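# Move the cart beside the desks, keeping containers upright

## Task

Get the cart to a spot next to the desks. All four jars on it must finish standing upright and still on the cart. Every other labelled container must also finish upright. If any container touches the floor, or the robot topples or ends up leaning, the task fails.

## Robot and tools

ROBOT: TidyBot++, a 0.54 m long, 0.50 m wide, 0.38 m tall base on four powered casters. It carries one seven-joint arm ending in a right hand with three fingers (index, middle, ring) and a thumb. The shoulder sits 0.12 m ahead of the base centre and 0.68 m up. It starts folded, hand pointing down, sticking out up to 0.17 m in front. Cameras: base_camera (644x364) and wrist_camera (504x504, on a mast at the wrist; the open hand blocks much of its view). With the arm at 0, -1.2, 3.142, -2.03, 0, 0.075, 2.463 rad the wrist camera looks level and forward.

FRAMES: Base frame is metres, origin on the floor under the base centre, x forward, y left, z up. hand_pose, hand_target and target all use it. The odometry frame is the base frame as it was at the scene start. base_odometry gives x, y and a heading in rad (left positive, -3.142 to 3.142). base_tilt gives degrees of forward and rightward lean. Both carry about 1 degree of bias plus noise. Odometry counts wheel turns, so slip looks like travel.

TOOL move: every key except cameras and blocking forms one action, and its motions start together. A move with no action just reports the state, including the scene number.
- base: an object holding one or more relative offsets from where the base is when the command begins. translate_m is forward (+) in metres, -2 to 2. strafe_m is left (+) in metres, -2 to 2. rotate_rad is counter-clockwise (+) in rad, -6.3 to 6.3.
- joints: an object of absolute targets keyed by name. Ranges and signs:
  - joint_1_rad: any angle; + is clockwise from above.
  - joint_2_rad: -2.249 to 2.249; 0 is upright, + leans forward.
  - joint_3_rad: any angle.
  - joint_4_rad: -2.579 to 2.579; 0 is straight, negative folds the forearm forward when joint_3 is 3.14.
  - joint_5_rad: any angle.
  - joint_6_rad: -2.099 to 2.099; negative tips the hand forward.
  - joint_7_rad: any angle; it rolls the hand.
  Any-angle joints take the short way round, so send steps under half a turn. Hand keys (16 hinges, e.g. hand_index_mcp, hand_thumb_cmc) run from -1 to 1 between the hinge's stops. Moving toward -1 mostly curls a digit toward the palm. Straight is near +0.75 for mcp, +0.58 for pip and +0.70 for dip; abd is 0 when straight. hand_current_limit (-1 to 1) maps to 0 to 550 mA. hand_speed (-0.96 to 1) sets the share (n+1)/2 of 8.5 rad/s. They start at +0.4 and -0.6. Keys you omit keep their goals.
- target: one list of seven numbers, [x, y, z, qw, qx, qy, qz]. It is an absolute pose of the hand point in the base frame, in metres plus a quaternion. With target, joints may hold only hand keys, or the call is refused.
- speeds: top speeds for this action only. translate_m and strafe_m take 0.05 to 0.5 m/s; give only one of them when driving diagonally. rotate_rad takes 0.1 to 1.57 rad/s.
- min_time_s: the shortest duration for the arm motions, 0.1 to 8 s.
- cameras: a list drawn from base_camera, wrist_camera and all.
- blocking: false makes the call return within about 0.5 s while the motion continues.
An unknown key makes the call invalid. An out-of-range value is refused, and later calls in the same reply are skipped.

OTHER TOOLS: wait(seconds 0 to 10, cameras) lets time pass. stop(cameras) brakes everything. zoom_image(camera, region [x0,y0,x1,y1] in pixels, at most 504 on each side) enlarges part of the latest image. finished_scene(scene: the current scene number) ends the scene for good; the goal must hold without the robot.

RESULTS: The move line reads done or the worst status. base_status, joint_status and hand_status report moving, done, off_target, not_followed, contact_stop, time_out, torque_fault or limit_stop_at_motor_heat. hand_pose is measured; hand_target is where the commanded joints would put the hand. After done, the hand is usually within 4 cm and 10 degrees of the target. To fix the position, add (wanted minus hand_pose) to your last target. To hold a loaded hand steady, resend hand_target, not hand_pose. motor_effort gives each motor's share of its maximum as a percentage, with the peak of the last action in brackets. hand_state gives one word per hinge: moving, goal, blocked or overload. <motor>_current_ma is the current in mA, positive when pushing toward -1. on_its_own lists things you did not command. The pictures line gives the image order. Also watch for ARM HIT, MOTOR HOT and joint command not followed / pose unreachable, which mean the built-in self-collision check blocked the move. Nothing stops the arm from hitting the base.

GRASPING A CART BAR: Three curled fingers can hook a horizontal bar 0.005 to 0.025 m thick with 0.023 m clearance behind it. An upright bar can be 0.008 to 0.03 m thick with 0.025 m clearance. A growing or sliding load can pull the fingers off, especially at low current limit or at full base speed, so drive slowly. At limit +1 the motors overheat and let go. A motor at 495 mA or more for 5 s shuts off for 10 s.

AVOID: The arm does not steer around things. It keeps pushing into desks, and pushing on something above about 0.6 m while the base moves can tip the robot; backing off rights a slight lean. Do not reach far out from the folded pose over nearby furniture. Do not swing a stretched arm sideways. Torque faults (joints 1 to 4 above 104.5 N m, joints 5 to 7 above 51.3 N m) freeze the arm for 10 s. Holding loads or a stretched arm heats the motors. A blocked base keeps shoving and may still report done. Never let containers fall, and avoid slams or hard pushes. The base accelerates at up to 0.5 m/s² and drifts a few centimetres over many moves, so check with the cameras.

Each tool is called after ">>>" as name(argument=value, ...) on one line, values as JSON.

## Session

>>> move(joints={"joint_1_rad":0,"joint_2_rad":-1.2,"joint_3_rad":3.142,"joint_4_rad":-2.03,"joint_5_rad":0,"joint_6_rad":-0.2,"joint_7_rad":2.463}, cameras=["all"])

>>> move(base={"rotate_rad":0.9}, cameras=["all"])

>>> move(base={"rotate_rad":0.9}, cameras=["all"])

>>> move(base={"rotate_rad":0.9}, cameras=["all"])

Scene clock: 2.47 s.
move: done
base_odometry: x=+0.000 y=+0.000 heading=+0.000
base_tilt: forward=+0.3 right=-0.2
base_status: not commanded
joint_positions: joint_1_rad=-0.009 joint_2_rad=-1.185 joint_3_rad=+3.118 joint_4_rad=-2.058 joint_5_rad=-0.041 joint_6_rad=-0.278 joint_7_rad=+2.548 hand_index_mcp=+0.759 hand_index_abd=+0.000 hand_index_pip=+0.577 hand_index_dip=+0.696 hand_middle_mcp=+0.759 hand_middle_abd=+0.000 hand_middle_pip=+0.577 hand_middle_dip=+0.696 hand_ring_mcp=+0.759 hand_ring_abd=+0.000 hand_ring_pip=+0.577 hand_ring_dip=+0.696 hand_thumb_cmc=+0.719 hand_thumb_axl=+0.677 hand_thumb_mcp=+0.226 hand_thumb_ipl=+0.168 hand_current_limit=+0.400 hand_speed=-0.600
joint_status: all done
hand_state: goal,goal,goal,goal,goal,goal,goal,goal,goal,goal,goal,goal,goal,goal,goal,goal
index_mcp_current_ma: 1
index_abd_current_ma: 0
index_pip_current_ma: 0
index_dip_current_ma: 0
middle_mcp_current_ma: 1
middle_abd_current_ma: 0
middle_pip_current_ma: 0
middle_dip_current_ma: 0
ring_mcp_current_ma: 1
ring_abd_current_ma: 0
ring_pip_current_ma: 0
ring_dip_current_ma: 0
thumb_cmc_current_ma: 1
thumb_axl_current_ma: 0
thumb_mcp_current_ma: 0
thumb_ipl_current_ma: 0
hand_goal_index_mcp: 0.754
hand_goal_index_abd: 0.000
hand_goal_index_pip: 0.576
hand_goal_index_dip: 0.696
hand_goal_middle_mcp: 0.754
hand_goal_middle_abd: 0.000
hand_goal_middle_pip: 0.576
hand_goal_middle_dip: 0.696
hand_goal_ring_mcp: 0.754
hand_goal_ring_abd: 0.000
hand_goal_ring_pip: 0.576
hand_goal_ring_dip: 0.696
hand_goal_thumb_cmc: 0.714
hand_goal_thumb_axl: 0.678
hand_goal_thumb_mcp: 0.226
hand_goal_thumb_ipl: 0.168
motor_effort: joint_1_rad=+1(3) joint_2_rad=+14(17) joint_3_rad=+1(2) joint_4_rad=+15(19) joint_5_rad=+0(1) joint_6_rad=+8(9) joint_7_rad=+0(1)
hand_pose: x=+0.2242 y=-0.0501 z=+1.2169 quat_wxyz=(-0.375, -0.477, -0.263, -0.750) (m; base frame)
hand_target: x=+0.1905 y=-0.0699 z=+1.2461 quat_wxyz=(-0.375, -0.444, -0.212, -0.785) (m; base frame)
hand_status: not commanded
pictures: base_camera, wrist_camera
camera_calibration:
wrist_camera: T_world_to_cam=[[0.0369324, -0.997286, 0.063689, -0.10524], [-0.357933, -0.0727056, -0.930912, 1.16981], [0.933016, 0.0115844, -0.359647, 0.355548], [0, 0, 0, 1]] pos_world=[0.0908673, -0.0240216, 1.22356]

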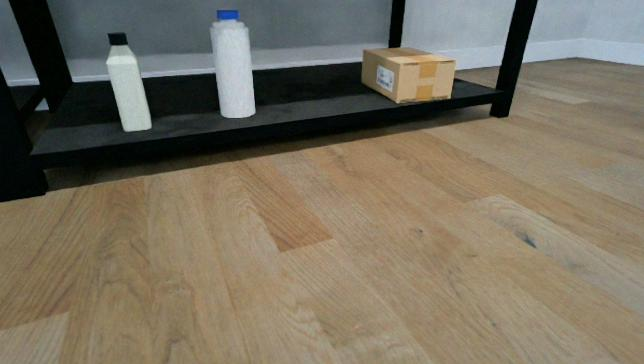

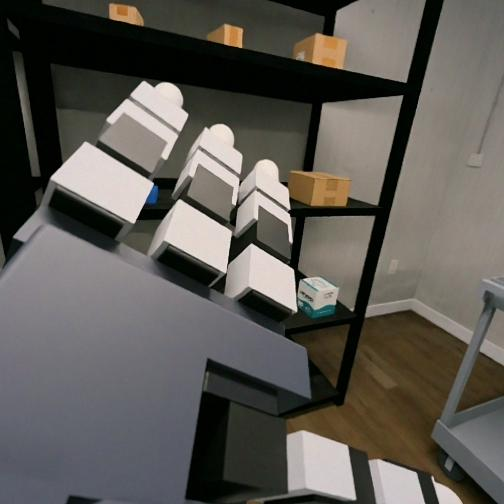

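Scene clock: 4.27 s.
move: done
base_odometry: x=+0.000 y=+0.000 heading=+0.899
base_tilt: forward=+0.3 right=-0.2
base_status: done
joint_positions: joint_1_rad=-0.009 joint_2_rad=-1.185 joint_3_rad=+3.119 joint_4_rad=-2.058 joint_5_rad=-0.041 joint_6_rad=-0.277 joint_7_rad=+2.547 hand_index_mcp=+0.759 hand_index_abd=+0.000 hand_index_pip=+0.577 hand_index_dip=+0.696 hand_middle_mcp=+0.759 hand_middle_abd=+0.000 hand_middle_pip=+0.577 hand_middle_dip=+0.696 hand_ring_mcp=+0.760 hand_ring_abd=+0.000 hand_ring_pip=+0.577 hand_ring_dip=+0.696 hand_thumb_cmc=+0.719 hand_thumb_axl=+0.677 hand_thumb_mcp=+0.226 hand_thumb_ipl=+0.168 hand_current_limit=+0.400 hand_speed=-0.600
joint_status: not commanded
hand_state: goal,goal,goal,goal,goal,goal,goal,goal,goal,goal,goal,goal,goal,goal,goal,goal
index_mcp_current_ma: 1
index_abd_current_ma: 0
index_pip_current_ma: 0
index_dip_current_ma: 0
middle_mcp_current_ma: 1
middle_abd_current_ma: 0
middle_pip_current_ma: 0
middle_dip_current_ma: 0
ring_mcp_current_ma: 2
ring_abd_current_ma: 0
ring_pip_current_ma: 0
ring_dip_current_ma: 0
thumb_cmc_current_ma: 1
thumb_axl_current_ma: 0
thumb_mcp_current_ma: 0
thumb_ipl_current_ma: 0
hand_goal_index_mcp: 0.754
hand_goal_index_abd: 0.000
hand_goal_index_pip: 0.576
hand_goal_index_dip: 0.696
hand_goal_middle_mcp: 0.754
hand_goal_middle_abd: 0.000
hand_goal_middle_pip: 0.576
hand_goal_middle_dip: 0.696
hand_goal_ring_mcp: 0.754
hand_goal_ring_abd: 0.000
hand_goal_ring_pip: 0.576
hand_goal_ring_dip: 0.696
hand_goal_thumb_cmc: 0.714
hand_goal_thumb_axl: 0.678
hand_goal_thumb_mcp: 0.226
hand_goal_thumb_ipl: 0.168
motor_effort: joint_1_rad=+1(2) joint_2_rad=+14(15) joint_3_rad=+2(2) joint_4_rad=+15(16) joint_5_rad=+0(1) joint_6_rad=+8(9) joint_7_rad=+0(1)
hand_pose: x=+0.2241 y=-0.0512 z=+1.2169 quat_wxyz=(-0.375, -0.477, -0.261, -0.751) (m; base frame)
hand_target: x=+0.1905 y=-0.0699 z=+1.2461 quat_wxyz=(-0.375, -0.444, -0.212, -0.785) (m; base frame)
hand_status: not commanded
pictures: base_camera, wrist_camera
camera_calibration:
wrist_camera: T_world_to_cam=[[0.0364908, -0.997478, 0.0608694, -0.102859], [-0.35735, -0.069907, -0.931351, 1.17023], [0.933258, 0.0122341, -0.359, 0.354857], [0, 0, 0, 1]] pos_world=[0.0907633, -0.0251335, 1.22355]

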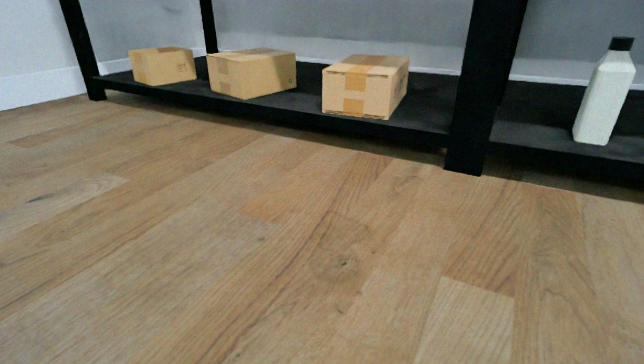

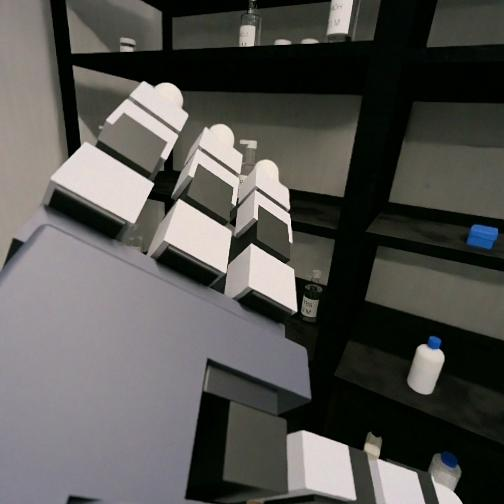

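Scene clock: 6.07 s.
move: done
base_odometry: x=+0.000 y=+0.000 heading=+1.798
base_tilt: forward=+0.3 right=-0.2
base_status: done
joint_positions: joint_1_rad=-0.008 joint_2_rad=-1.185 joint_3_rad=+3.120 joint_4_rad=-2.058 joint_5_rad=-0.041 joint_6_rad=-0.277 joint_7_rad=+2.546 hand_index_mcp=+0.759 hand_index_abd=+0.000 hand_index_pip=+0.577 hand_index_dip=+0.696 hand_middle_mcp=+0.760 hand_middle_abd=+0.000 hand_middle_pip=+0.577 hand_middle_dip=+0.696 hand_ring_mcp=+0.760 hand_ring_abd=+0.000 hand_ring_pip=+0.577 hand_ring_dip=+0.696 hand_thumb_cmc=+0.719 hand_thumb_axl=+0.677 hand_thumb_mcp=+0.226 hand_thumb_ipl=+0.168 hand_current_limit=+0.400 hand_speed=-0.600
joint_status: not commanded
hand_state: goal,goal,goal,goal,goal,goal,goal,goal,goal,goal,goal,goal,goal,goal,goal,goal
index_mcp_current_ma: 1
index_abd_current_ma: 0
index_pip_current_ma: 0
index_dip_current_ma: 0
middle_mcp_current_ma: 1
middle_abd_current_ma: 0
middle_pip_current_ma: 0
middle_dip_current_ma: 0
ring_mcp_current_ma: 2
ring_abd_current_ma: 0
ring_pip_current_ma: 0
ring_dip_current_ma: 0
thumb_cmc_current_ma: 1
thumb_axl_current_ma: 0
thumb_mcp_current_ma: 0
thumb_ipl_current_ma: 0
hand_goal_index_mcp: 0.754
hand_goal_index_abd: 0.000
hand_goal_index_pip: 0.576
hand_goal_index_dip: 0.696
hand_goal_middle_mcp: 0.754
hand_goal_middle_abd: 0.000
hand_goal_middle_pip: 0.576
hand_goal_middle_dip: 0.696
hand_goal_ring_mcp: 0.754
hand_goal_ring_abd: 0.000
hand_goal_ring_pip: 0.576
hand_goal_ring_dip: 0.696
hand_goal_thumb_cmc: 0.714
hand_goal_thumb_axl: 0.678
hand_goal_thumb_mcp: 0.226
hand_goal_thumb_ipl: 0.168
motor_effort: joint_1_rad=+1(2) joint_2_rad=+15(16) joint_3_rad=+1(2) joint_4_rad=+15(16) joint_5_rad=+0(1) joint_6_rad=+8(9) joint_7_rad=+1(1)
hand_pose: x=+0.2241 y=-0.0516 z=+1.2169 quat_wxyz=(-0.375, -0.477, -0.261, -0.751) (m; base frame)
hand_target: x=+0.1905 y=-0.0699 z=+1.2461 quat_wxyz=(-0.375, -0.444, -0.212, -0.785) (m; base frame)
hand_status: not commanded
pictures: base_camera, wrist_camera
camera_calibration:
wrist_camera: T_world_to_cam=[[0.0358002, -0.997546, 0.0601659, -0.102336], [-0.357298, -0.0690015, -0.931438, 1.17029], [0.933304, 0.0118485, -0.358892, 0.354811], [0, 0, 0, 1]] pos_world=[0.0906606, -0.025537, 1.22355]

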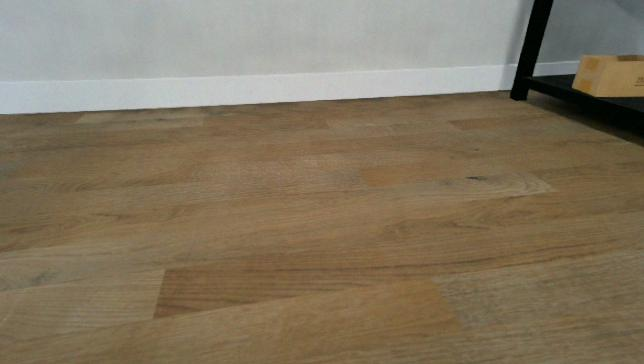

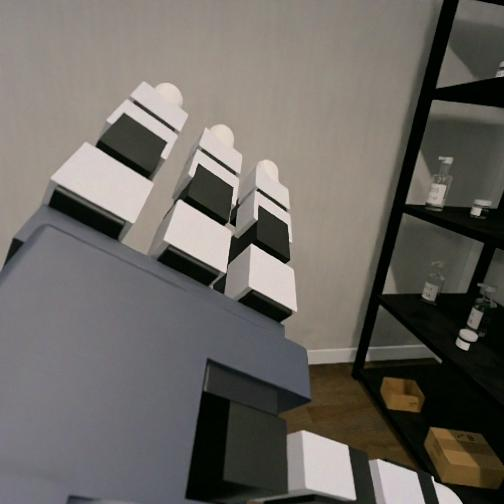

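Scene clock: 7.87 s.
move: done
base_odometry: x=+0.000 y=+0.000 heading=+2.697
base_tilt: forward=+0.3 right=-0.2
base_status: done
joint_positions: joint_1_rad=-0.008 joint_2_rad=-1.185 joint_3_rad=+3.121 joint_4_rad=-2.058 joint_5_rad=-0.041 joint_6_rad=-0.277 joint_7_rad=+2.546 hand_index_mcp=+0.759 hand_index_abd=+0.000 hand_index_pip=+0.577 hand_index_dip=+0.696 hand_middle_mcp=+0.760 hand_middle_abd=+0.000 hand_middle_pip=+0.577 hand_middle_dip=+0.696 hand_ring_mcp=+0.760 hand_ring_abd=+0.000 hand_ring_pip=+0.577 hand_ring_dip=+0.696 hand_thumb_cmc=+0.719 hand_thumb_axl=+0.677 hand_thumb_mcp=+0.226 hand_thumb_ipl=+0.168 hand_current_limit=+0.400 hand_speed=-0.600
joint_status: not commanded
hand_state: goal,goal,goal,goal,goal,goal,goal,goal,goal,goal,goal,goal,goal,goal,goal,goal
index_mcp_current_ma: 1
index_abd_current_ma: 0
index_pip_current_ma: 0
index_dip_current_ma: 0
middle_mcp_current_ma: 1
middle_abd_current_ma: 0
middle_pip_current_ma: 0
middle_dip_current_ma: 0
ring_mcp_current_ma: 2
ring_abd_current_ma: 0
ring_pip_current_ma: 0
ring_dip_current_ma: 0
thumb_cmc_current_ma: 1
thumb_axl_current_ma: 0
thumb_mcp_current_ma: 0
thumb_ipl_current_ma: 0
hand_goal_index_mcp: 0.754
hand_goal_index_abd: 0.000
hand_goal_index_pip: 0.576
hand_goal_index_dip: 0.696
hand_goal_middle_mcp: 0.754
hand_goal_middle_abd: 0.000
hand_goal_middle_pip: 0.576
hand_goal_middle_dip: 0.696
hand_goal_ring_mcp: 0.754
hand_goal_ring_abd: 0.000
hand_goal_ring_pip: 0.576
hand_goal_ring_dip: 0.696
hand_goal_thumb_cmc: 0.714
hand_goal_thumb_axl: 0.678
hand_goal_thumb_mcp: 0.226
hand_goal_thumb_ipl: 0.168
motor_effort: joint_1_rad=+1(2) joint_2_rad=+15(15) joint_3_rad=+1(2) joint_4_rad=+15(16) joint_5_rad=+0(1) joint_6_rad=+8(9) joint_7_rad=+1(1)
hand_pose: x=+0.2240 y=-0.0519 z=+1.2169 quat_wxyz=(-0.375, -0.477, -0.261, -0.751) (m; base frame)
hand_target: x=+0.1905 y=-0.0699 z=+1.2461 quat_wxyz=(-0.375, -0.444, -0.212, -0.785) (m; base frame)
hand_status: not commanded
pictures: base_camera, wrist_camera
camera_calibration:
wrist_camera: T_world_to_cam=[[0.0353377, -0.997585, 0.0598013, -0.10205], [-0.357166, -0.0684933, -0.931526, 1.17039], [0.933372, 0.011559, -0.358724, 0.354596], [0, 0, 0, 1]] pos_world=[0.0906584, -0.0257389, 1.22355]

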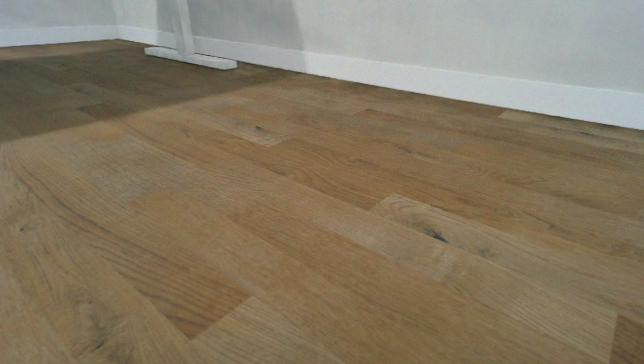

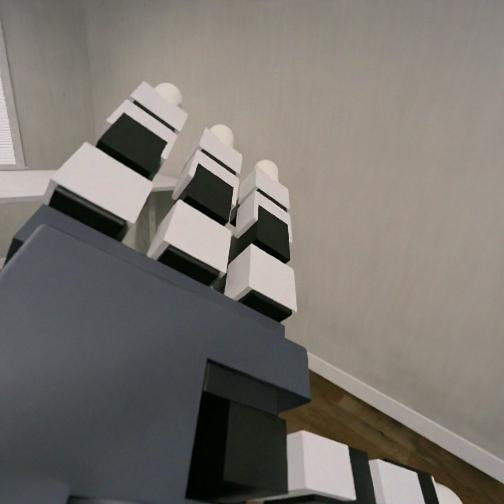

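>>> move(base={"rotate_rad":-3.4}, cameras=["all"])

>>> move(base={"rotate_rad":-0.7}, cameras=["all"])

>>> move(base={"rotate_rad":-0.8}, cameras=["all"])

Scene clock: 12.17 s.
move: done
base_odometry: x=+0.000 y=+0.000 heading=-0.702
base_tilt: forward=+0.3 right=-0.2
base_status: done
joint_positions: joint_1_rad=-0.008 joint_2_rad=-1.185 joint_3_rad=+3.121 joint_4_rad=-2.058 joint_5_rad=-0.040 joint_6_rad=-0.277 joint_7_rad=+2.546 hand_index_mcp=+0.759 hand_index_abd=+0.000 hand_index_pip=+0.577 hand_index_dip=+0.696 hand_middle_mcp=+0.760 hand_middle_abd=+0.000 hand_middle_pip=+0.577 hand_middle_dip=+0.696 hand_ring_mcp=+0.760 hand_ring_abd=+0.000 hand_ring_pip=+0.577 hand_ring_dip=+0.696 hand_thumb_cmc=+0.719 hand_thumb_axl=+0.677 hand_thumb_mcp=+0.226 hand_thumb_ipl=+0.168 hand_current_limit=+0.400 hand_speed=-0.600
joint_status: not commanded
hand_state: goal,goal,goal,goal,goal,goal,goal,goal,goal,goal,goal,goal,goal,goal,goal,goal
index_mcp_current_ma: 1
index_abd_current_ma: 0
index_pip_current_ma: 0
index_dip_current_ma: 0
middle_mcp_current_ma: 1
middle_abd_current_ma: 0
middle_pip_current_ma: 0
middle_dip_current_ma: 0
ring_mcp_current_ma: 2
ring_abd_current_ma: 0
ring_pip_current_ma: 0
ring_dip_current_ma: 0
thumb_cmc_current_ma: 1
thumb_axl_current_ma: 0
thumb_mcp_current_ma: 0
thumb_ipl_current_ma: 0
hand_goal_index_mcp: 0.754
hand_goal_index_abd: 0.000
hand_goal_index_pip: 0.576
hand_goal_index_dip: 0.696
hand_goal_middle_mcp: 0.754
hand_goal_middle_abd: 0.000
hand_goal_middle_pip: 0.576
hand_goal_middle_dip: 0.696
hand_goal_ring_mcp: 0.754
hand_goal_ring_abd: 0.000
hand_goal_ring_pip: 0.576
hand_goal_ring_dip: 0.696
hand_goal_thumb_cmc: 0.714
hand_goal_thumb_axl: 0.678
hand_goal_thumb_mcp: 0.226
hand_goal_thumb_ipl: 0.168
motor_effort: joint_1_rad=+1(2) joint_2_rad=+15(15) joint_3_rad=+1(2) joint_4_rad=+15(16) joint_5_rad=+1(1) joint_6_rad=+8(9) joint_7_rad=+1(1)
hand_pose: x=+0.2239 y=-0.0523 z=+1.2170 quat_wxyz=(-0.375, -0.477, -0.260, -0.751) (m; base frame)
hand_target: x=+0.1905 y=-0.0699 z=+1.2461 quat_wxyz=(-0.375, -0.444, -0.212, -0.785) (m; base frame)
hand_status: not commanded
pictures: base_camera, wrist_camera
camera_calibration:
wrist_camera: T_world_to_cam=[[0.0347005, -0.997637, 0.05929, -0.101672], [-0.356897, -0.067784, -0.931681, 1.1706], [0.933499, 0.0111694, -0.358406, 0.354321], [0, 0, 0, 1]] pos_world=[0.090555, -0.0260415, 1.22365]

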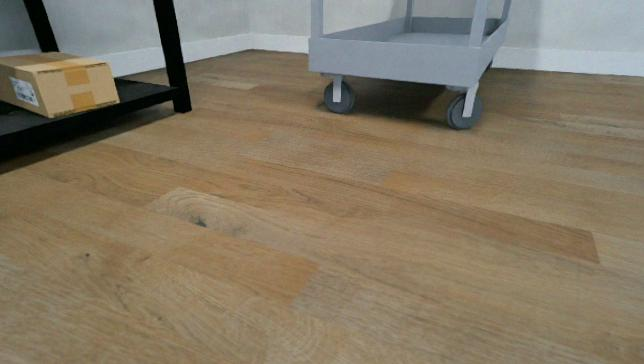

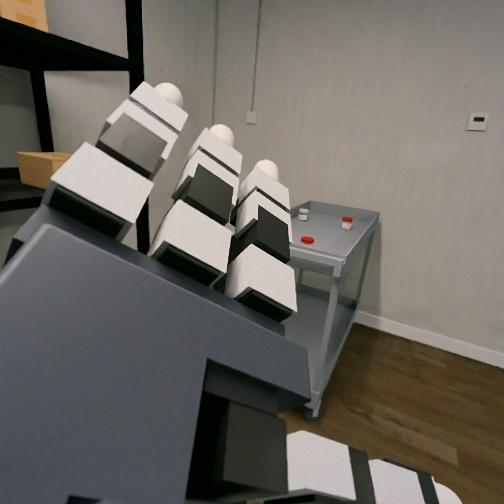

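Scene clock: 13.80 s.
move: done
base_odometry: x=+0.000 y=+0.000 heading=-1.401
base_tilt: forward=+0.3 right=-0.2
base_status: done
joint_positions: joint_1_rad=-0.007 joint_2_rad=-1.185 joint_3_rad=+3.122 joint_4_rad=-2.058 joint_5_rad=-0.040 joint_6_rad=-0.277 joint_7_rad=+2.546 hand_index_mcp=+0.759 hand_index_abd=+0.000 hand_index_pip=+0.577 hand_index_dip=+0.696 hand_middle_mcp=+0.760 hand_middle_abd=+0.000 hand_middle_pip=+0.577 hand_middle_dip=+0.696 hand_ring_mcp=+0.760 hand_ring_abd=+0.000 hand_ring_pip=+0.577 hand_ring_dip=+0.696 hand_thumb_cmc=+0.719 hand_thumb_axl=+0.677 hand_thumb_mcp=+0.226 hand_thumb_ipl=+0.168 hand_current_limit=+0.400 hand_speed=-0.600
joint_status: not commanded
hand_state: goal,goal,goal,goal,goal,goal,goal,goal,goal,goal,goal,goal,goal,goal,goal,goal
index_mcp_current_ma: 1
index_abd_current_ma: 0
index_pip_current_ma: 0
index_dip_current_ma: 0
middle_mcp_current_ma: 1
middle_abd_current_ma: 0
middle_pip_current_ma: 0
middle_dip_current_ma: 0
ring_mcp_current_ma: 2
ring_abd_current_ma: 0
ring_pip_current_ma: 0
ring_dip_current_ma: 0
thumb_cmc_current_ma: 1
thumb_axl_current_ma: 0
thumb_mcp_current_ma: 0
thumb_ipl_current_ma: 0
hand_goal_index_mcp: 0.754
hand_goal_index_abd: 0.000
hand_goal_index_pip: 0.576
hand_goal_index_dip: 0.696
hand_goal_middle_mcp: 0.754
hand_goal_middle_abd: 0.000
hand_goal_middle_pip: 0.576
hand_goal_middle_dip: 0.696
hand_goal_ring_mcp: 0.754
hand_goal_ring_abd: 0.000
hand_goal_ring_pip: 0.576
hand_goal_ring_dip: 0.696
hand_goal_thumb_cmc: 0.714
hand_goal_thumb_axl: 0.678
hand_goal_thumb_mcp: 0.226
hand_goal_thumb_ipl: 0.168
motor_effort: joint_1_rad=+2(2) joint_2_rad=+15(16) joint_3_rad=+1(2) joint_4_rad=+15(16) joint_5_rad=+0(1) joint_6_rad=+8(9) joint_7_rad=+1(1)
hand_pose: x=+0.2239 y=-0.0526 z=+1.2170 quat_wxyz=(-0.375, -0.477, -0.260, -0.751) (m; base frame)
hand_target: x=+0.1905 y=-0.0699 z=+1.2461 quat_wxyz=(-0.375, -0.444, -0.212, -0.785) (m; base frame)
hand_status: not commanded
pictures: base_camera, wrist_camera
camera_calibration:
wrist_camera: T_world_to_cam=[[0.0338697, -0.99768, 0.0590626, -0.101421], [-0.356876, -0.0672736, -0.931726, 1.17066], [0.933537, 0.0104792, -0.358327, 0.354206], [0, 0, 0, 1]] pos_world=[0.0905519, -0.0261432, 1.22365]

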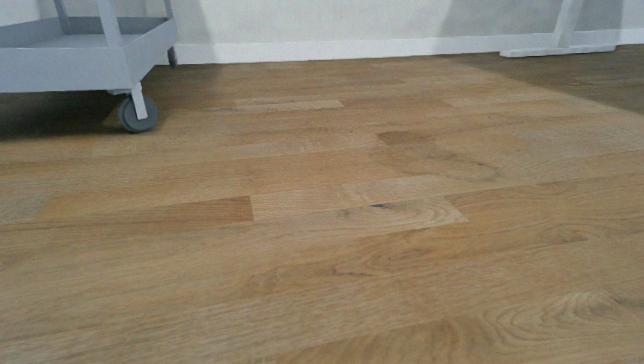

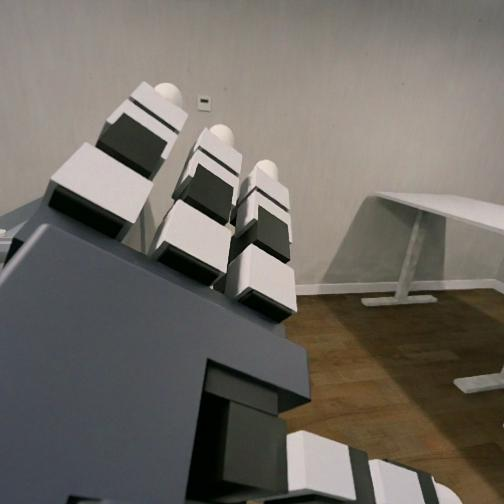

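Scene clock: 15.53 s.
move: done
base_odometry: x=+0.000 y=+0.000 heading=-2.200
base_tilt: forward=+0.3 right=-0.2
base_status: done
joint_positions: joint_1_rad=-0.007 joint_2_rad=-1.185 joint_3_rad=+3.122 joint_4_rad=-2.058 joint_5_rad=-0.040 joint_6_rad=-0.277 joint_7_rad=+2.546 hand_index_mcp=+0.759 hand_index_abd=+0.000 hand_index_pip=+0.577 hand_index_dip=+0.696 hand_middle_mcp=+0.760 hand_middle_abd=+0.000 hand_middle_pip=+0.577 hand_middle_dip=+0.696 hand_ring_mcp=+0.760 hand_ring_abd=+0.000 hand_ring_pip=+0.577 hand_ring_dip=+0.696 hand_thumb_cmc=+0.719 hand_thumb_axl=+0.677 hand_thumb_mcp=+0.226 hand_thumb_ipl=+0.168 hand_current_limit=+0.400 hand_speed=-0.600
joint_status: not commanded
hand_state: goal,goal,goal,goal,goal,goal,goal,goal,goal,goal,goal,goal,goal,goal,goal,goal
index_mcp_current_ma: 1
index_abd_current_ma: 0
index_pip_current_ma: 0
index_dip_current_ma: 0
middle_mcp_current_ma: 2
middle_abd_current_ma: 0
middle_pip_current_ma: 0
middle_dip_current_ma: 0
ring_mcp_current_ma: 2
ring_abd_current_ma: 0
ring_pip_current_ma: 0
ring_dip_current_ma: 0
thumb_cmc_current_ma: 1
thumb_axl_current_ma: 0
thumb_mcp_current_ma: 0
thumb_ipl_current_ma: 0
hand_goal_index_mcp: 0.754
hand_goal_index_abd: 0.000
hand_goal_index_pip: 0.576
hand_goal_index_dip: 0.696
hand_goal_middle_mcp: 0.754
hand_goal_middle_abd: 0.000
hand_goal_middle_pip: 0.576
hand_goal_middle_dip: 0.696
hand_goal_ring_mcp: 0.754
hand_goal_ring_abd: 0.000
hand_goal_ring_pip: 0.576
hand_goal_ring_dip: 0.696
hand_goal_thumb_cmc: 0.714
hand_goal_thumb_axl: 0.678
hand_goal_thumb_mcp: 0.226
hand_goal_thumb_ipl: 0.168
motor_effort: joint_1_rad=+2(2) joint_2_rad=+15(16) joint_3_rad=+1(2) joint_4_rad=+15(16) joint_5_rad=+0(1) joint_6_rad=+8(9) joint_7_rad=+0(1)
hand_pose: x=+0.2238 y=-0.0527 z=+1.2170 quat_wxyz=(-0.375, -0.477, -0.260, -0.751) (m; base frame)
hand_target: x=+0.1905 y=-0.0699 z=+1.2461 quat_wxyz=(-0.375, -0.444, -0.212, -0.785) (m; base frame)
hand_status: not commanded
pictures: base_camera, wrist_camera
camera_calibration:
wrist_camera: T_world_to_cam=[[0.0334271, -0.997697, 0.0590123, -0.10142], [-0.35691, -0.0670683, -0.931728, 1.17066], [0.93354, 0.0100828, -0.35833, 0.354202], [0, 0, 0, 1]] pos_world=[0.0905504, -0.0262438, 1.22365]

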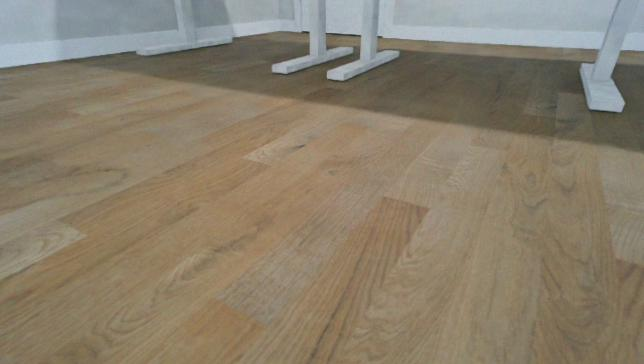

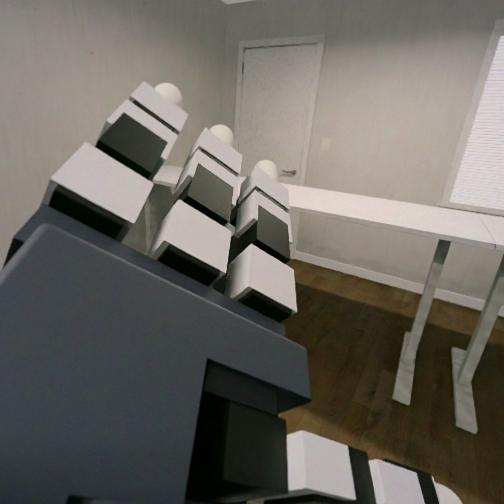

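>>> move(base={"translate_m":1.3175,"strafe_m":1.063,"rotate_rad":2.66}, joints={"joint_1_rad":-0.35,"joint_2_rad":-0.9,"joint_3_rad":3.142,"joint_4_rad":-1.9,"joint_5_rad":0,"joint_6_rad":-0.7,"joint_7_rad":2.463}, cameras=["all"])

Scene clock: 26.80 s.
move: done
base_odometry: x=+0.084 y=-1.691 heading=+0.461
base_tilt: forward=+0.3 right=-0.2
base_status: done
joint_positions: joint_1_rad=-0.338 joint_2_rad=-0.901 joint_3_rad=+3.129 joint_4_rad=-1.934 joint_5_rad=-0.038 joint_6_rad=-0.642 joint_7_rad=+2.546 hand_index_mcp=+0.759 hand_index_abd=+0.000 hand_index_pip=+0.577 hand_index_dip=+0.696 hand_middle_mcp=+0.760 hand_middle_abd=+0.000 hand_middle_pip=+0.577 hand_middle_dip=+0.696 hand_ring_mcp=+0.760 hand_ring_abd=+0.000 hand_ring_pip=+0.577 hand_ring_dip=+0.696 hand_thumb_cmc=+0.720 hand_thumb_axl=+0.677 hand_thumb_mcp=+0.226 hand_thumb_ipl=+0.168 hand_current_limit=+0.400 hand_speed=-0.600
joint_status: all done
hand_state: goal,goal,goal,goal,goal,goal,goal,goal,goal,goal,goal,goal,goal,goal,goal,goal
index_mcp_current_ma: 1
index_abd_current_ma: 0
index_pip_current_ma: 0
index_dip_current_ma: 0
middle_mcp_current_ma: 2
middle_abd_current_ma: 0
middle_pip_current_ma: 0
middle_dip_current_ma: 0
ring_mcp_current_ma: 2
ring_abd_current_ma: 0
ring_pip_current_ma: 0
ring_dip_current_ma: 0
thumb_cmc_current_ma: 1
thumb_axl_current_ma: 0
thumb_mcp_current_ma: 0
thumb_ipl_current_ma: 0
hand_goal_index_mcp: 0.754
hand_goal_index_abd: 0.000
hand_goal_index_pip: 0.576
hand_goal_index_dip: 0.696
hand_goal_middle_mcp: 0.754
hand_goal_middle_abd: 0.000
hand_goal_middle_pip: 0.576
hand_goal_middle_dip: 0.696
hand_goal_ring_mcp: 0.754
hand_goal_ring_abd: 0.000
hand_goal_ring_pip: 0.576
hand_goal_ring_dip: 0.696
hand_goal_thumb_cmc: 0.714
hand_goal_thumb_axl: 0.678
hand_goal_thumb_mcp: 0.226
hand_goal_thumb_ipl: 0.168
motor_effort: joint_1_rad=+2(2) joint_2_rad=+8(18) joint_3_rad=+2(2) joint_4_rad=+17(18) joint_5_rad=+0(1) joint_6_rad=+9(10) joint_7_rad=+1(1)
hand_pose: x=+0.3702 y=+0.0316 z=+1.1287 quat_wxyz=(-0.193, -0.587, -0.455, -0.641) (m; base frame)
hand_target: x=+0.3689 y=+0.0168 z=+1.1258 quat_wxyz=(-0.177, -0.611, -0.437, -0.636) (m; base frame)
hand_status: not commanded
pictures: base_camera, wrist_camera
camera_calibration:
wrist_camera: T_world_to_cam=[[0.384597, -0.922108, 0.0424586, -0.130743], [-0.708416, -0.324333, -0.626861, 0.940379], [0.591804, 0.21101, -0.777973, 0.778903], [0, 0, 0, 1]] pos_world=[0.255505, 0.0200805, 1.201]

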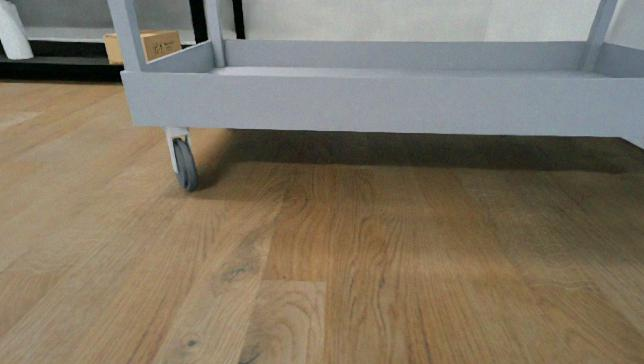

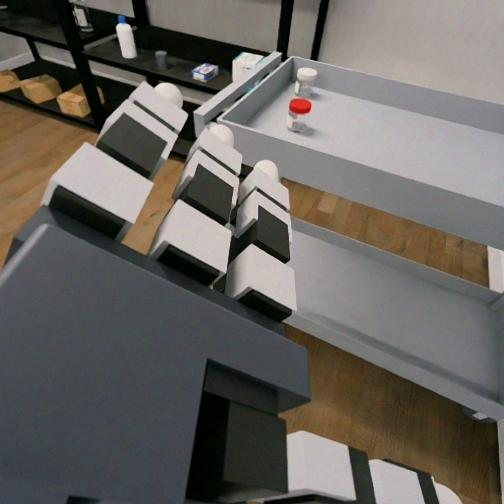

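>>> move(base={"strafe_m":-0.07,"rotate_rad":-0.036}, joints={"joint_1_rad":0,"joint_2_rad":-0.176,"joint_3_rad":3.142,"joint_4_rad":-1.97,"joint_5_rad":0.03,"joint_6_rad":0.315,"joint_7_rad":-0.08,"hand_index_pip":-0.74,"hand_middle_pip":-0.74,"hand_ring_pip":-0.74,"hand_current_limit":0.7}, min_time_s=2, cameras=["base_camera"])

Scene clock: 33.23 s.
move: done
base_odometry: x=+0.116 y=-1.754 heading=+0.424
base_tilt: forward=+0.3 right=-0.2
base_status: done
joint_positions: joint_1_rad=-0.016 joint_2_rad=-0.188 joint_3_rad=+3.131 joint_4_rad=-1.949 joint_5_rad=-0.012 joint_6_rad=+0.235 joint_7_rad=+0.006 hand_index_mcp=+0.749 hand_index_abd=+0.000 hand_index_pip=-0.738 hand_index_dip=+0.696 hand_middle_mcp=+0.749 hand_middle_abd=+0.000 hand_middle_pip=-0.737 hand_middle_dip=+0.696 hand_ring_mcp=+0.748 hand_ring_abd=+0.000 hand_ring_pip=-0.738 hand_ring_dip=+0.696 hand_thumb_cmc=+0.706 hand_thumb_axl=+0.677 hand_thumb_mcp=+0.226 hand_thumb_ipl=+0.168 hand_current_limit=+0.700 hand_speed=-0.600
joint_status: all done
hand_state: goal,goal,goal,goal,goal,goal,goal,goal,goal,goal,goal,goal,goal,goal,goal,goal
index_mcp_current_ma: -1
index_abd_current_ma: 0
index_pip_current_ma: 0
index_dip_current_ma: 0
middle_mcp_current_ma: -1
middle_abd_current_ma: 0
middle_pip_current_ma: 0
middle_dip_current_ma: 0
ring_mcp_current_ma: -1
ring_abd_current_ma: 0
ring_pip_current_ma: 0
ring_dip_current_ma: 0
thumb_cmc_current_ma: -2
thumb_axl_current_ma: 0
thumb_mcp_current_ma: 0
thumb_ipl_current_ma: 0
hand_goal_index_mcp: 0.754
hand_goal_index_abd: 0.000
hand_goal_index_pip: -0.740
hand_goal_index_dip: 0.696
hand_goal_middle_mcp: 0.754
hand_goal_middle_abd: 0.000
hand_goal_middle_pip: -0.740
hand_goal_middle_dip: 0.696
hand_goal_ring_mcp: 0.754
hand_goal_ring_abd: 0.000
hand_goal_ring_pip: -0.740
hand_goal_ring_dip: 0.696
hand_goal_thumb_cmc: 0.714
hand_goal_thumb_axl: 0.678
hand_goal_thumb_mcp: 0.226
hand_goal_thumb_ipl: 0.168
motor_effort: joint_1_rad=+1(2) joint_2_rad=-12(14) joint_3_rad=+1(4) joint_4_rad=+18(20) joint_5_rad=+0(2) joint_6_rad=+9(10) joint_7_rad=+0(2)
hand_pose: x=+0.6531 y=+0.0381 z=+0.9639 quat_wxyz=(+0.518, -0.494, +0.484, -0.504) (m; base frame)
hand_target: x=+0.6595 y=+0.0309 z=+0.9707 quat_wxyz=(+0.538, -0.467, +0.486, -0.507) (m; base frame)
hand_status: not commanded
pictures: base_camera

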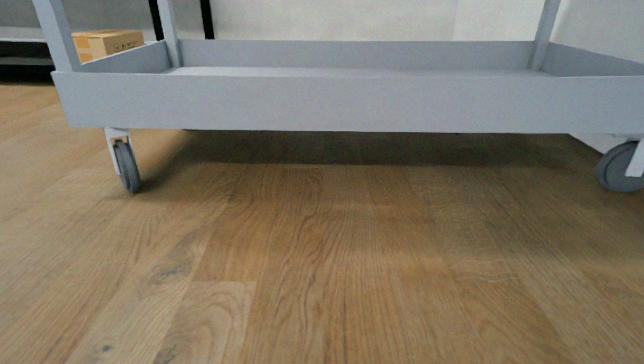

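>>> move(base={"translate_m":0.175}, speeds={"translate_m":0.25})

>>> move(joints={"joint_1_rad":0.01,"joint_2_rad":0.02,"joint_4_rad":-2.335,"joint_6_rad":0.80}, min_time_s=2.5, cameras=["wrist_camera"])

Scene clock: 35.87 s.
move: done
base_odometry: x=+0.275 y=-1.682 heading=+0.424
base_tilt: forward=+0.3 right=-0.2
base_status: done
joint_positions: joint_1_rad=-0.015 joint_2_rad=-0.184 joint_3_rad=+3.131 joint_4_rad=-1.950 joint_5_rad=-0.012 joint_6_rad=+0.239 joint_7_rad=+0.004 hand_index_mcp=+0.749 hand_index_abd=+0.000 hand_index_pip=-0.738 hand_index_dip=+0.696 hand_middle_mcp=+0.749 hand_middle_abd=+0.000 hand_middle_pip=-0.738 hand_middle_dip=+0.696 hand_ring_mcp=+0.748 hand_ring_abd=+0.000 hand_ring_pip=-0.738 hand_ring_dip=+0.696 hand_thumb_cmc=+0.706 hand_thumb_axl=+0.677 hand_thumb_mcp=+0.226 hand_thumb_ipl=+0.168 hand_current_limit=+0.700 hand_speed=-0.600
joint_status: not commanded
hand_state: goal,goal,goal,goal,goal,goal,goal,goal,goal,goal,goal,goal,goal,goal,goal,goal
index_mcp_current_ma: -1
index_abd_current_ma: 0
index_pip_current_ma: 0
index_dip_current_ma: 0
middle_mcp_current_ma: -1
middle_abd_current_ma: 0
middle_pip_current_ma: 0
middle_dip_current_ma: 0
ring_mcp_current_ma: -2
ring_abd_current_ma: 0
ring_pip_current_ma: 0
ring_dip_current_ma: 0
thumb_cmc_current_ma: -3
thumb_axl_current_ma: 0
thumb_mcp_current_ma: 0
thumb_ipl_current_ma: 0
hand_goal_index_mcp: 0.754
hand_goal_index_abd: 0.000
hand_goal_index_pip: -0.740
hand_goal_index_dip: 0.696
hand_goal_middle_mcp: 0.754
hand_goal_middle_abd: 0.000
hand_goal_middle_pip: -0.740
hand_goal_middle_dip: 0.696
hand_goal_ring_mcp: 0.754
hand_goal_ring_abd: 0.000
hand_goal_ring_pip: -0.740
hand_goal_ring_dip: 0.696
hand_goal_thumb_cmc: 0.714
hand_goal_thumb_axl: 0.678
hand_goal_thumb_mcp: 0.226
hand_goal_thumb_ipl: 0.168
motor_effort: joint_1_rad=+2(2) joint_2_rad=-12(15) joint_3_rad=+1(1) joint_4_rad=+19(19) joint_5_rad=+0(1) joint_6_rad=+9(10) joint_7_rad=+0(1)
hand_pose: x=+0.6543 y=+0.0379 z=+0.9629 quat_wxyz=(+0.518, -0.493, +0.485, -0.503) (m; base frame)
hand_target: x=+0.6595 y=+0.0309 z=+0.9707 quat_wxyz=(+0.538, -0.467, +0.486, -0.507) (m; base frame)
hand_status: not commanded
pictures: none

Scene clock: 39.00 s.
move: done
base_odometry: x=+0.275 y=-1.682 heading=+0.424
base_tilt: forward=+0.4 right=-0.2
base_status: not commanded
joint_positions: joint_1_rad=-0.007 joint_2_rad=-0.002 joint_3_rad=+3.131 joint_4_rad=-2.317 joint_5_rad=-0.012 joint_6_rad=+0.721 joint_7_rad=+0.004 hand_index_mcp=+0.749 hand_index_abd=+0.000 hand_index_pip=-0.738 hand_index_dip=+0.696 hand_middle_mcp=+0.749 hand_middle_abd=+0.000 hand_middle_pip=-0.738 hand_middle_dip=+0.696 hand_ring_mcp=+0.748 hand_ring_abd=+0.000 hand_ring_pip=-0.738 hand_ring_dip=+0.696 hand_thumb_cmc=+0.706 hand_thumb_axl=+0.677 hand_thumb_mcp=+0.226 hand_thumb_ipl=+0.168 hand_current_limit=+0.700 hand_speed=-0.600
joint_status: all done
hand_state: goal,goal,goal,goal,goal,goal,goal,goal,goal,goal,goal,goal,goal,goal,goal,goal
index_mcp_current_ma: -1
index_abd_current_ma: 0
index_pip_current_ma: 0
index_dip_current_ma: 0
middle_mcp_current_ma: -1
middle_abd_current_ma: 0
middle_pip_current_ma: 0
middle_dip_current_ma: 0
ring_mcp_current_ma: -2
ring_abd_current_ma: 0
ring_pip_current_ma: 0
ring_dip_current_ma: 0
thumb_cmc_current_ma: -3
thumb_axl_current_ma: 0
thumb_mcp_current_ma: 0
thumb_ipl_current_ma: 0
hand_goal_index_mcp: 0.754
hand_goal_index_abd: 0.000
hand_goal_index_pip: -0.740
hand_goal_index_dip: 0.696
hand_goal_middle_mcp: 0.754
hand_goal_middle_abd: 0.000
hand_goal_middle_pip: -0.740
hand_goal_middle_dip: 0.696
hand_goal_ring_mcp: 0.754
hand_goal_ring_abd: 0.000
hand_goal_ring_pip: -0.740
hand_goal_ring_dip: 0.696
hand_goal_thumb_cmc: 0.714
hand_goal_thumb_axl: 0.678
hand_goal_thumb_mcp: 0.226
hand_goal_thumb_ipl: 0.168
motor_effort: joint_1_rad=+1(3) joint_2_rad=-15(16) joint_3_rad=+0(1) joint_4_rad=+15(19) joint_5_rad=+0(1) joint_6_rad=+9(10) joint_7_rad=+0(1)
hand_pose: x=+0.6484 y=+0.0315 z=+0.7980 quat_wxyz=(+0.498, -0.507, +0.504, -0.491) (m; base frame)
hand_target: x=+0.6524 y=+0.0300 z=+0.8016 quat_wxyz=(+0.521, -0.484, +0.508, -0.486) (m; base frame)
hand_status: not commanded
pictures: wrist_camera
camera_calibration:
wrist_camera: T_world_to_cam=[[0.00115652, 0.790892, -0.611954, 0.493079], [-0.70035, 0.437453, 0.564043, -0.0494276], [0.713799, 0.42793, 0.554407, -0.792233], [0, 0, 0, 1]] pos_world=[0.530308, -0.0293298, 0.768841]

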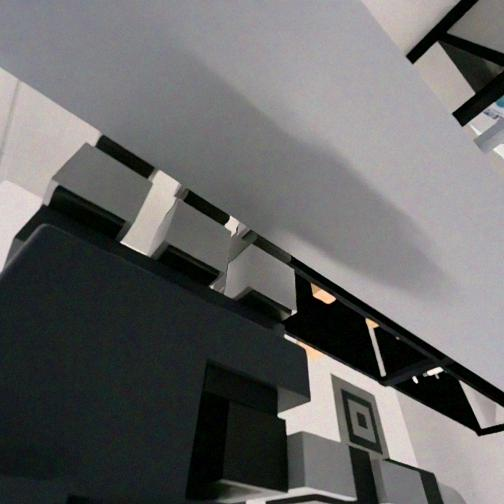

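>>> move(base={"translate_m":-0.1}, speeds={"translate_m":0.05})

>>> move(base={"translate_m":-0.4}, speeds={"translate_m":0.09}, cameras=["all"])

Scene clock: 42.23 s.
move: done
base_odometry: x=+0.184 y=-1.723 heading=+0.424
base_tilt: forward=+0.3 right=-0.2
base_status: done
joint_positions: joint_1_rad=+0.000 joint_2_rad=+0.010 joint_3_rad=+3.131 joint_4_rad=-2.318 joint_5_rad=-0.003 joint_6_rad=+0.736 joint_7_rad=+0.000 hand_index_mcp=+0.760 hand_index_abd=-0.003 hand_index_pip=-0.724 hand_index_dip=+0.704 hand_middle_mcp=+0.756 hand_middle_abd=+0.000 hand_middle_pip=-0.726 hand_middle_dip=+0.702 hand_ring_mcp=+0.753 hand_ring_abd=+0.002 hand_ring_pip=-0.730 hand_ring_dip=+0.700 hand_thumb_cmc=+0.706 hand_thumb_axl=+0.677 hand_thumb_mcp=+0.226 hand_thumb_ipl=+0.168 hand_current_limit=+0.700 hand_speed=-0.600
joint_status: not commanded
hand_state: goal,goal,goal,goal,goal,goal,goal,goal,goal,goal,goal,goal,goal,goal,goal,goal
index_mcp_current_ma: 2
index_abd_current_ma: 0
index_pip_current_ma: 8
index_dip_current_ma: 3
middle_mcp_current_ma: 0
middle_abd_current_ma: 0
middle_pip_current_ma: 6
middle_dip_current_ma: 1
ring_mcp_current_ma: 0
ring_abd_current_ma: 0
ring_pip_current_ma: 4
ring_dip_current_ma: 1
thumb_cmc_current_ma: -3
thumb_axl_current_ma: 0
thumb_mcp_current_ma: 0
thumb_ipl_current_ma: 0
hand_goal_index_mcp: 0.754
hand_goal_index_abd: 0.000
hand_goal_index_pip: -0.740
hand_goal_index_dip: 0.696
hand_goal_middle_mcp: 0.754
hand_goal_middle_abd: 0.000
hand_goal_middle_pip: -0.740
hand_goal_middle_dip: 0.696
hand_goal_ring_mcp: 0.754
hand_goal_ring_abd: 0.000
hand_goal_ring_pip: -0.740
hand_goal_ring_dip: 0.696
hand_goal_thumb_cmc: 0.714
hand_goal_thumb_axl: 0.678
hand_goal_thumb_mcp: 0.226
hand_goal_thumb_ipl: 0.168
motor_effort: joint_1_rad=+1(4) joint_2_rad=-16(18) joint_3_rad=+0(3) joint_4_rad=+14(15) joint_5_rad=+0(1) joint_6_rad=+8(9) joint_7_rad=+0(1)
hand_pose: x=+0.6510 y=+0.0290 z=+0.7953 quat_wxyz=(+0.497, -0.507, +0.504, -0.492) (m; base frame)
hand_target: x=+0.6524 y=+0.0300 z=+0.8016 quat_wxyz=(+0.521, -0.484, +0.508, -0.486) (m; base frame)
hand_status: not commanded
pictures: none

Scene clock: 47.27 s.
move: done
base_odometry: x=-0.180 y=-1.888 heading=+0.424
base_tilt: forward=+0.4 right=-0.2
base_status: done
joint_positions: joint_1_rad=+0.000 joint_2_rad=+0.018 joint_3_rad=+3.132 joint_4_rad=-2.317 joint_5_rad=+0.003 joint_6_rad=+0.742 joint_7_rad=-0.002 hand_index_mcp=+0.751 hand_index_abd=-0.002 hand_index_pip=-0.745 hand_index_dip=+0.694 hand_middle_mcp=+0.749 hand_middle_abd=+0.000 hand_middle_pip=-0.737 hand_middle_dip=+0.699 hand_ring_mcp=+0.748 hand_ring_abd=+0.002 hand_ring_pip=-0.738 hand_ring_dip=+0.698 hand_thumb_cmc=+0.706 hand_thumb_axl=+0.677 hand_thumb_mcp=+0.226 hand_thumb_ipl=+0.168 hand_current_limit=+0.700 hand_speed=-0.600
joint_status: not commanded
hand_state: goal,goal,goal,goal,goal,goal,goal,goal,goal,goal,goal,goal,goal,goal,goal,goal
index_mcp_current_ma: -1
index_abd_current_ma: 0
index_pip_current_ma: -1
index_dip_current_ma: 0
middle_mcp_current_ma: -1
middle_abd_current_ma: 0
middle_pip_current_ma: 0
middle_dip_current_ma: 0
ring_mcp_current_ma: -1
ring_abd_current_ma: 0
ring_pip_current_ma: 0
ring_dip_current_ma: 0
thumb_cmc_current_ma: -3
thumb_axl_current_ma: 0
thumb_mcp_current_ma: 0
thumb_ipl_current_ma: 0
hand_goal_index_mcp: 0.754
hand_goal_index_abd: 0.000
hand_goal_index_pip: -0.740
hand_goal_index_dip: 0.696
hand_goal_middle_mcp: 0.754
hand_goal_middle_abd: 0.000
hand_goal_middle_pip: -0.740
hand_goal_middle_dip: 0.696
hand_goal_ring_mcp: 0.754
hand_goal_ring_abd: 0.000
hand_goal_ring_pip: -0.740
hand_goal_ring_dip: 0.696
hand_goal_thumb_cmc: 0.714
hand_goal_thumb_axl: 0.678
hand_goal_thumb_mcp: 0.226
hand_goal_thumb_ipl: 0.168
motor_effort: joint_1_rad=+1(4) joint_2_rad=-14(20) joint_3_rad=+1(3) joint_4_rad=+14(16) joint_5_rad=+0(2) joint_6_rad=+8(9) joint_7_rad=+0(1)
hand_pose: x=+0.6524 y=+0.0299 z=+0.7931 quat_wxyz=(+0.497, -0.509, +0.503, -0.491) (m; base frame)
hand_target: x=+0.6524 y=+0.0300 z=+0.8016 quat_wxyz=(+0.521, -0.484, +0.508, -0.486) (m; base frame)
hand_status: not commanded
pictures: base_camera, wrist_camera
camera_calibration:
wrist_camera: T_world_to_cam=[[-0.000266092, 0.787728, -0.616023, 0.495704], [-0.70153, 0.438856, 0.561481, -0.0403992], [0.712639, 0.432309, 0.552498, -0.789484], [0, 0, 0, 1]] pos_world=[0.534408, -0.0314496, 0.764237]

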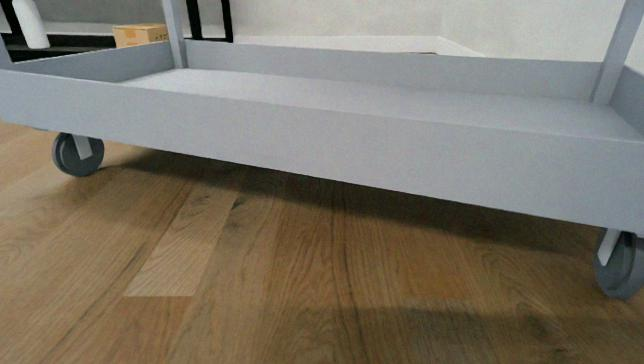

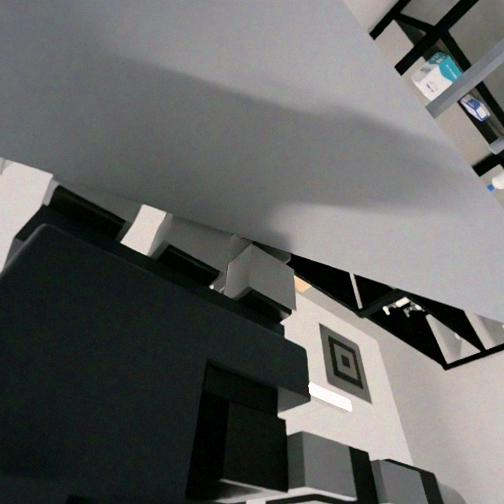

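>>> move(base={"translate_m":0.12,"strafe_m":0.3}, speeds={"translate_m":0.12}, cameras=["base_camera"])

>>> move(base={"translate_m":-0.2}, speeds={"translate_m":0.06}, cameras=["all"])

Scene clock: 53.67 s.
move: done
base_odometry: x=-0.195 y=-1.565 heading=+0.424
base_tilt: forward=+0.3 right=-0.2
base_status: done
joint_positions: joint_1_rad=+0.004 joint_2_rad=+0.018 joint_3_rad=+3.132 joint_4_rad=-2.317 joint_5_rad=+0.003 joint_6_rad=+0.742 joint_7_rad=-0.002 hand_index_mcp=+0.752 hand_index_abd=-0.002 hand_index_pip=-0.744 hand_index_dip=+0.694 hand_middle_mcp=+0.749 hand_middle_abd=+0.000 hand_middle_pip=-0.738 hand_middle_dip=+0.698 hand_ring_mcp=+0.748 hand_ring_abd=+0.002 hand_ring_pip=-0.738 hand_ring_dip=+0.698 hand_thumb_cmc=+0.706 hand_thumb_axl=+0.677 hand_thumb_mcp=+0.226 hand_thumb_ipl=+0.168 hand_current_limit=+0.700 hand_speed=-0.600
joint_status: not commanded
hand_state: goal,goal,goal,goal,goal,goal,goal,goal,goal,goal,goal,goal,goal,goal,goal,goal
index_mcp_current_ma: 0
index_abd_current_ma: 0
index_pip_current_ma: -1
index_dip_current_ma: 0
middle_mcp_current_ma: -1
middle_abd_current_ma: 0
middle_pip_current_ma: 0
middle_dip_current_ma: 0
ring_mcp_current_ma: -1
ring_abd_current_ma: 0
ring_pip_current_ma: 0
ring_dip_current_ma: 0
thumb_cmc_current_ma: -3
thumb_axl_current_ma: 0
thumb_mcp_current_ma: 0
thumb_ipl_current_ma: 0
hand_goal_index_mcp: 0.754
hand_goal_index_abd: 0.000
hand_goal_index_pip: -0.740
hand_goal_index_dip: 0.696
hand_goal_middle_mcp: 0.754
hand_goal_middle_abd: 0.000
hand_goal_middle_pip: -0.740
hand_goal_middle_dip: 0.696
hand_goal_ring_mcp: 0.754
hand_goal_ring_abd: 0.000
hand_goal_ring_pip: -0.740
hand_goal_ring_dip: 0.696
hand_goal_thumb_cmc: 0.714
hand_goal_thumb_axl: 0.678
hand_goal_thumb_mcp: 0.226
hand_goal_thumb_ipl: 0.168
motor_effort: joint_1_rad=+1(2) joint_2_rad=-14(15) joint_3_rad=+1(1) joint_4_rad=+14(15) joint_5_rad=+0(2) joint_6_rad=+8(8) joint_7_rad=+0(1)
hand_pose: x=+0.6526 y=+0.0278 z=+0.7931 quat_wxyz=(+0.496, -0.508, +0.504, -0.492) (m; base frame)
hand_target: x=+0.6524 y=+0.0300 z=+0.8016 quat_wxyz=(+0.521, -0.484, +0.508, -0.486) (m; base frame)
hand_status: not commanded
pictures: base_camera

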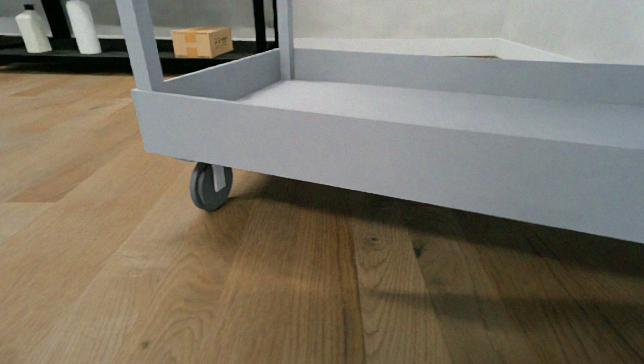

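Scene clock: 57.53 s.
move: done
base_odometry: x=-0.377 y=-1.647 heading=+0.424
base_tilt: forward=+0.3 right=-0.2
base_status: done
joint_positions: joint_1_rad=+0.004 joint_2_rad=+0.017 joint_3_rad=+3.132 joint_4_rad=-2.319 joint_5_rad=+0.003 joint_6_rad=+0.743 joint_7_rad=-0.002 hand_index_mcp=+0.753 hand_index_abd=-0.002 hand_index_pip=-0.741 hand_index_dip=+0.696 hand_middle_mcp=+0.749 hand_middle_abd=+0.000 hand_middle_pip=-0.740 hand_middle_dip=+0.697 hand_ring_mcp=+0.748 hand_ring_abd=+0.002 hand_ring_pip=-0.738 hand_ring_dip=+0.698 hand_thumb_cmc=+0.706 hand_thumb_axl=+0.677 hand_thumb_mcp=+0.226 hand_thumb_ipl=+0.168 hand_current_limit=+0.700 hand_speed=-0.600
joint_status: not commanded
hand_state: goal,goal,goal,goal,goal,goal,goal,goal,goal,goal,goal,goal,goal,goal,goal,goal
index_mcp_current_ma: 0
index_abd_current_ma: 0
index_pip_current_ma: 0
index_dip_current_ma: 0
middle_mcp_current_ma: -1
middle_abd_current_ma: 0
middle_pip_current_ma: 0
middle_dip_current_ma: 0
ring_mcp_current_ma: -2
ring_abd_current_ma: 0
ring_pip_current_ma: 0
ring_dip_current_ma: 0
thumb_cmc_current_ma: -3
thumb_axl_current_ma: 0
thumb_mcp_current_ma: 0
thumb_ipl_current_ma: 0
hand_goal_index_mcp: 0.754
hand_goal_index_abd: 0.000
hand_goal_index_pip: -0.740
hand_goal_index_dip: 0.696
hand_goal_middle_mcp: 0.754
hand_goal_middle_abd: 0.000
hand_goal_middle_pip: -0.740
hand_goal_middle_dip: 0.696
hand_goal_ring_mcp: 0.754
hand_goal_ring_abd: 0.000
hand_goal_ring_pip: -0.740
hand_goal_ring_dip: 0.696
hand_goal_thumb_cmc: 0.714
hand_goal_thumb_axl: 0.678
hand_goal_thumb_mcp: 0.226
hand_goal_thumb_ipl: 0.168
motor_effort: joint_1_rad=+2(2) joint_2_rad=-15(19) joint_3_rad=+1(1) joint_4_rad=+14(16) joint_5_rad=+0(1) joint_6_rad=+8(9) joint_7_rad=+0(1)
hand_pose: x=+0.6520 y=+0.0274 z=+0.7930 quat_wxyz=(+0.496, -0.507, +0.504, -0.493) (m; base frame)
hand_target: x=+0.6524 y=+0.0300 z=+0.8016 quat_wxyz=(+0.521, -0.484, +0.508, -0.486) (m; base frame)
hand_status: not commanded
pictures: base_camera, wrist_camera
camera_calibration:
wrist_camera: T_world_to_cam=[[0.00349959, 0.787725, -0.616017, 0.495133], [-0.699526, 0.442139, 0.561406, -0.0408951], [0.714598, 0.428956, 0.552582, -0.789329], [0, 0, 0, 1]] pos_world=[0.533713, -0.0333599, 0.764137]

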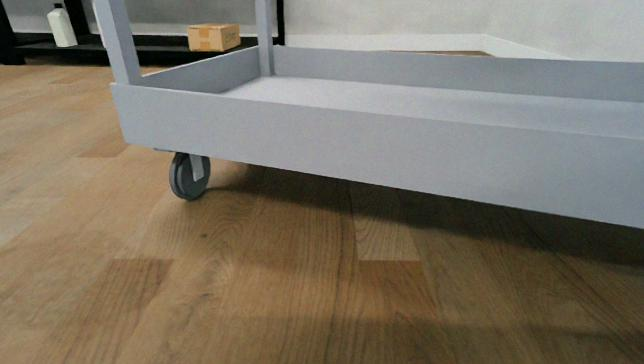

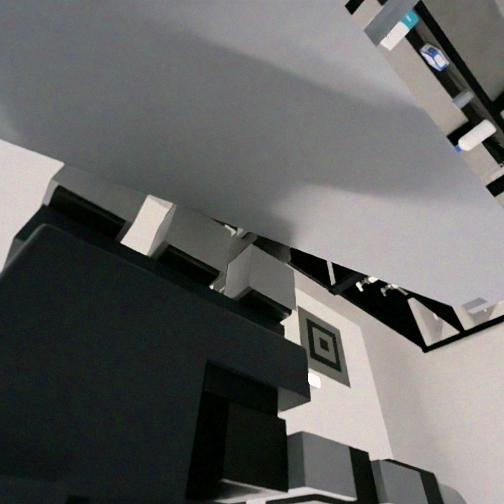

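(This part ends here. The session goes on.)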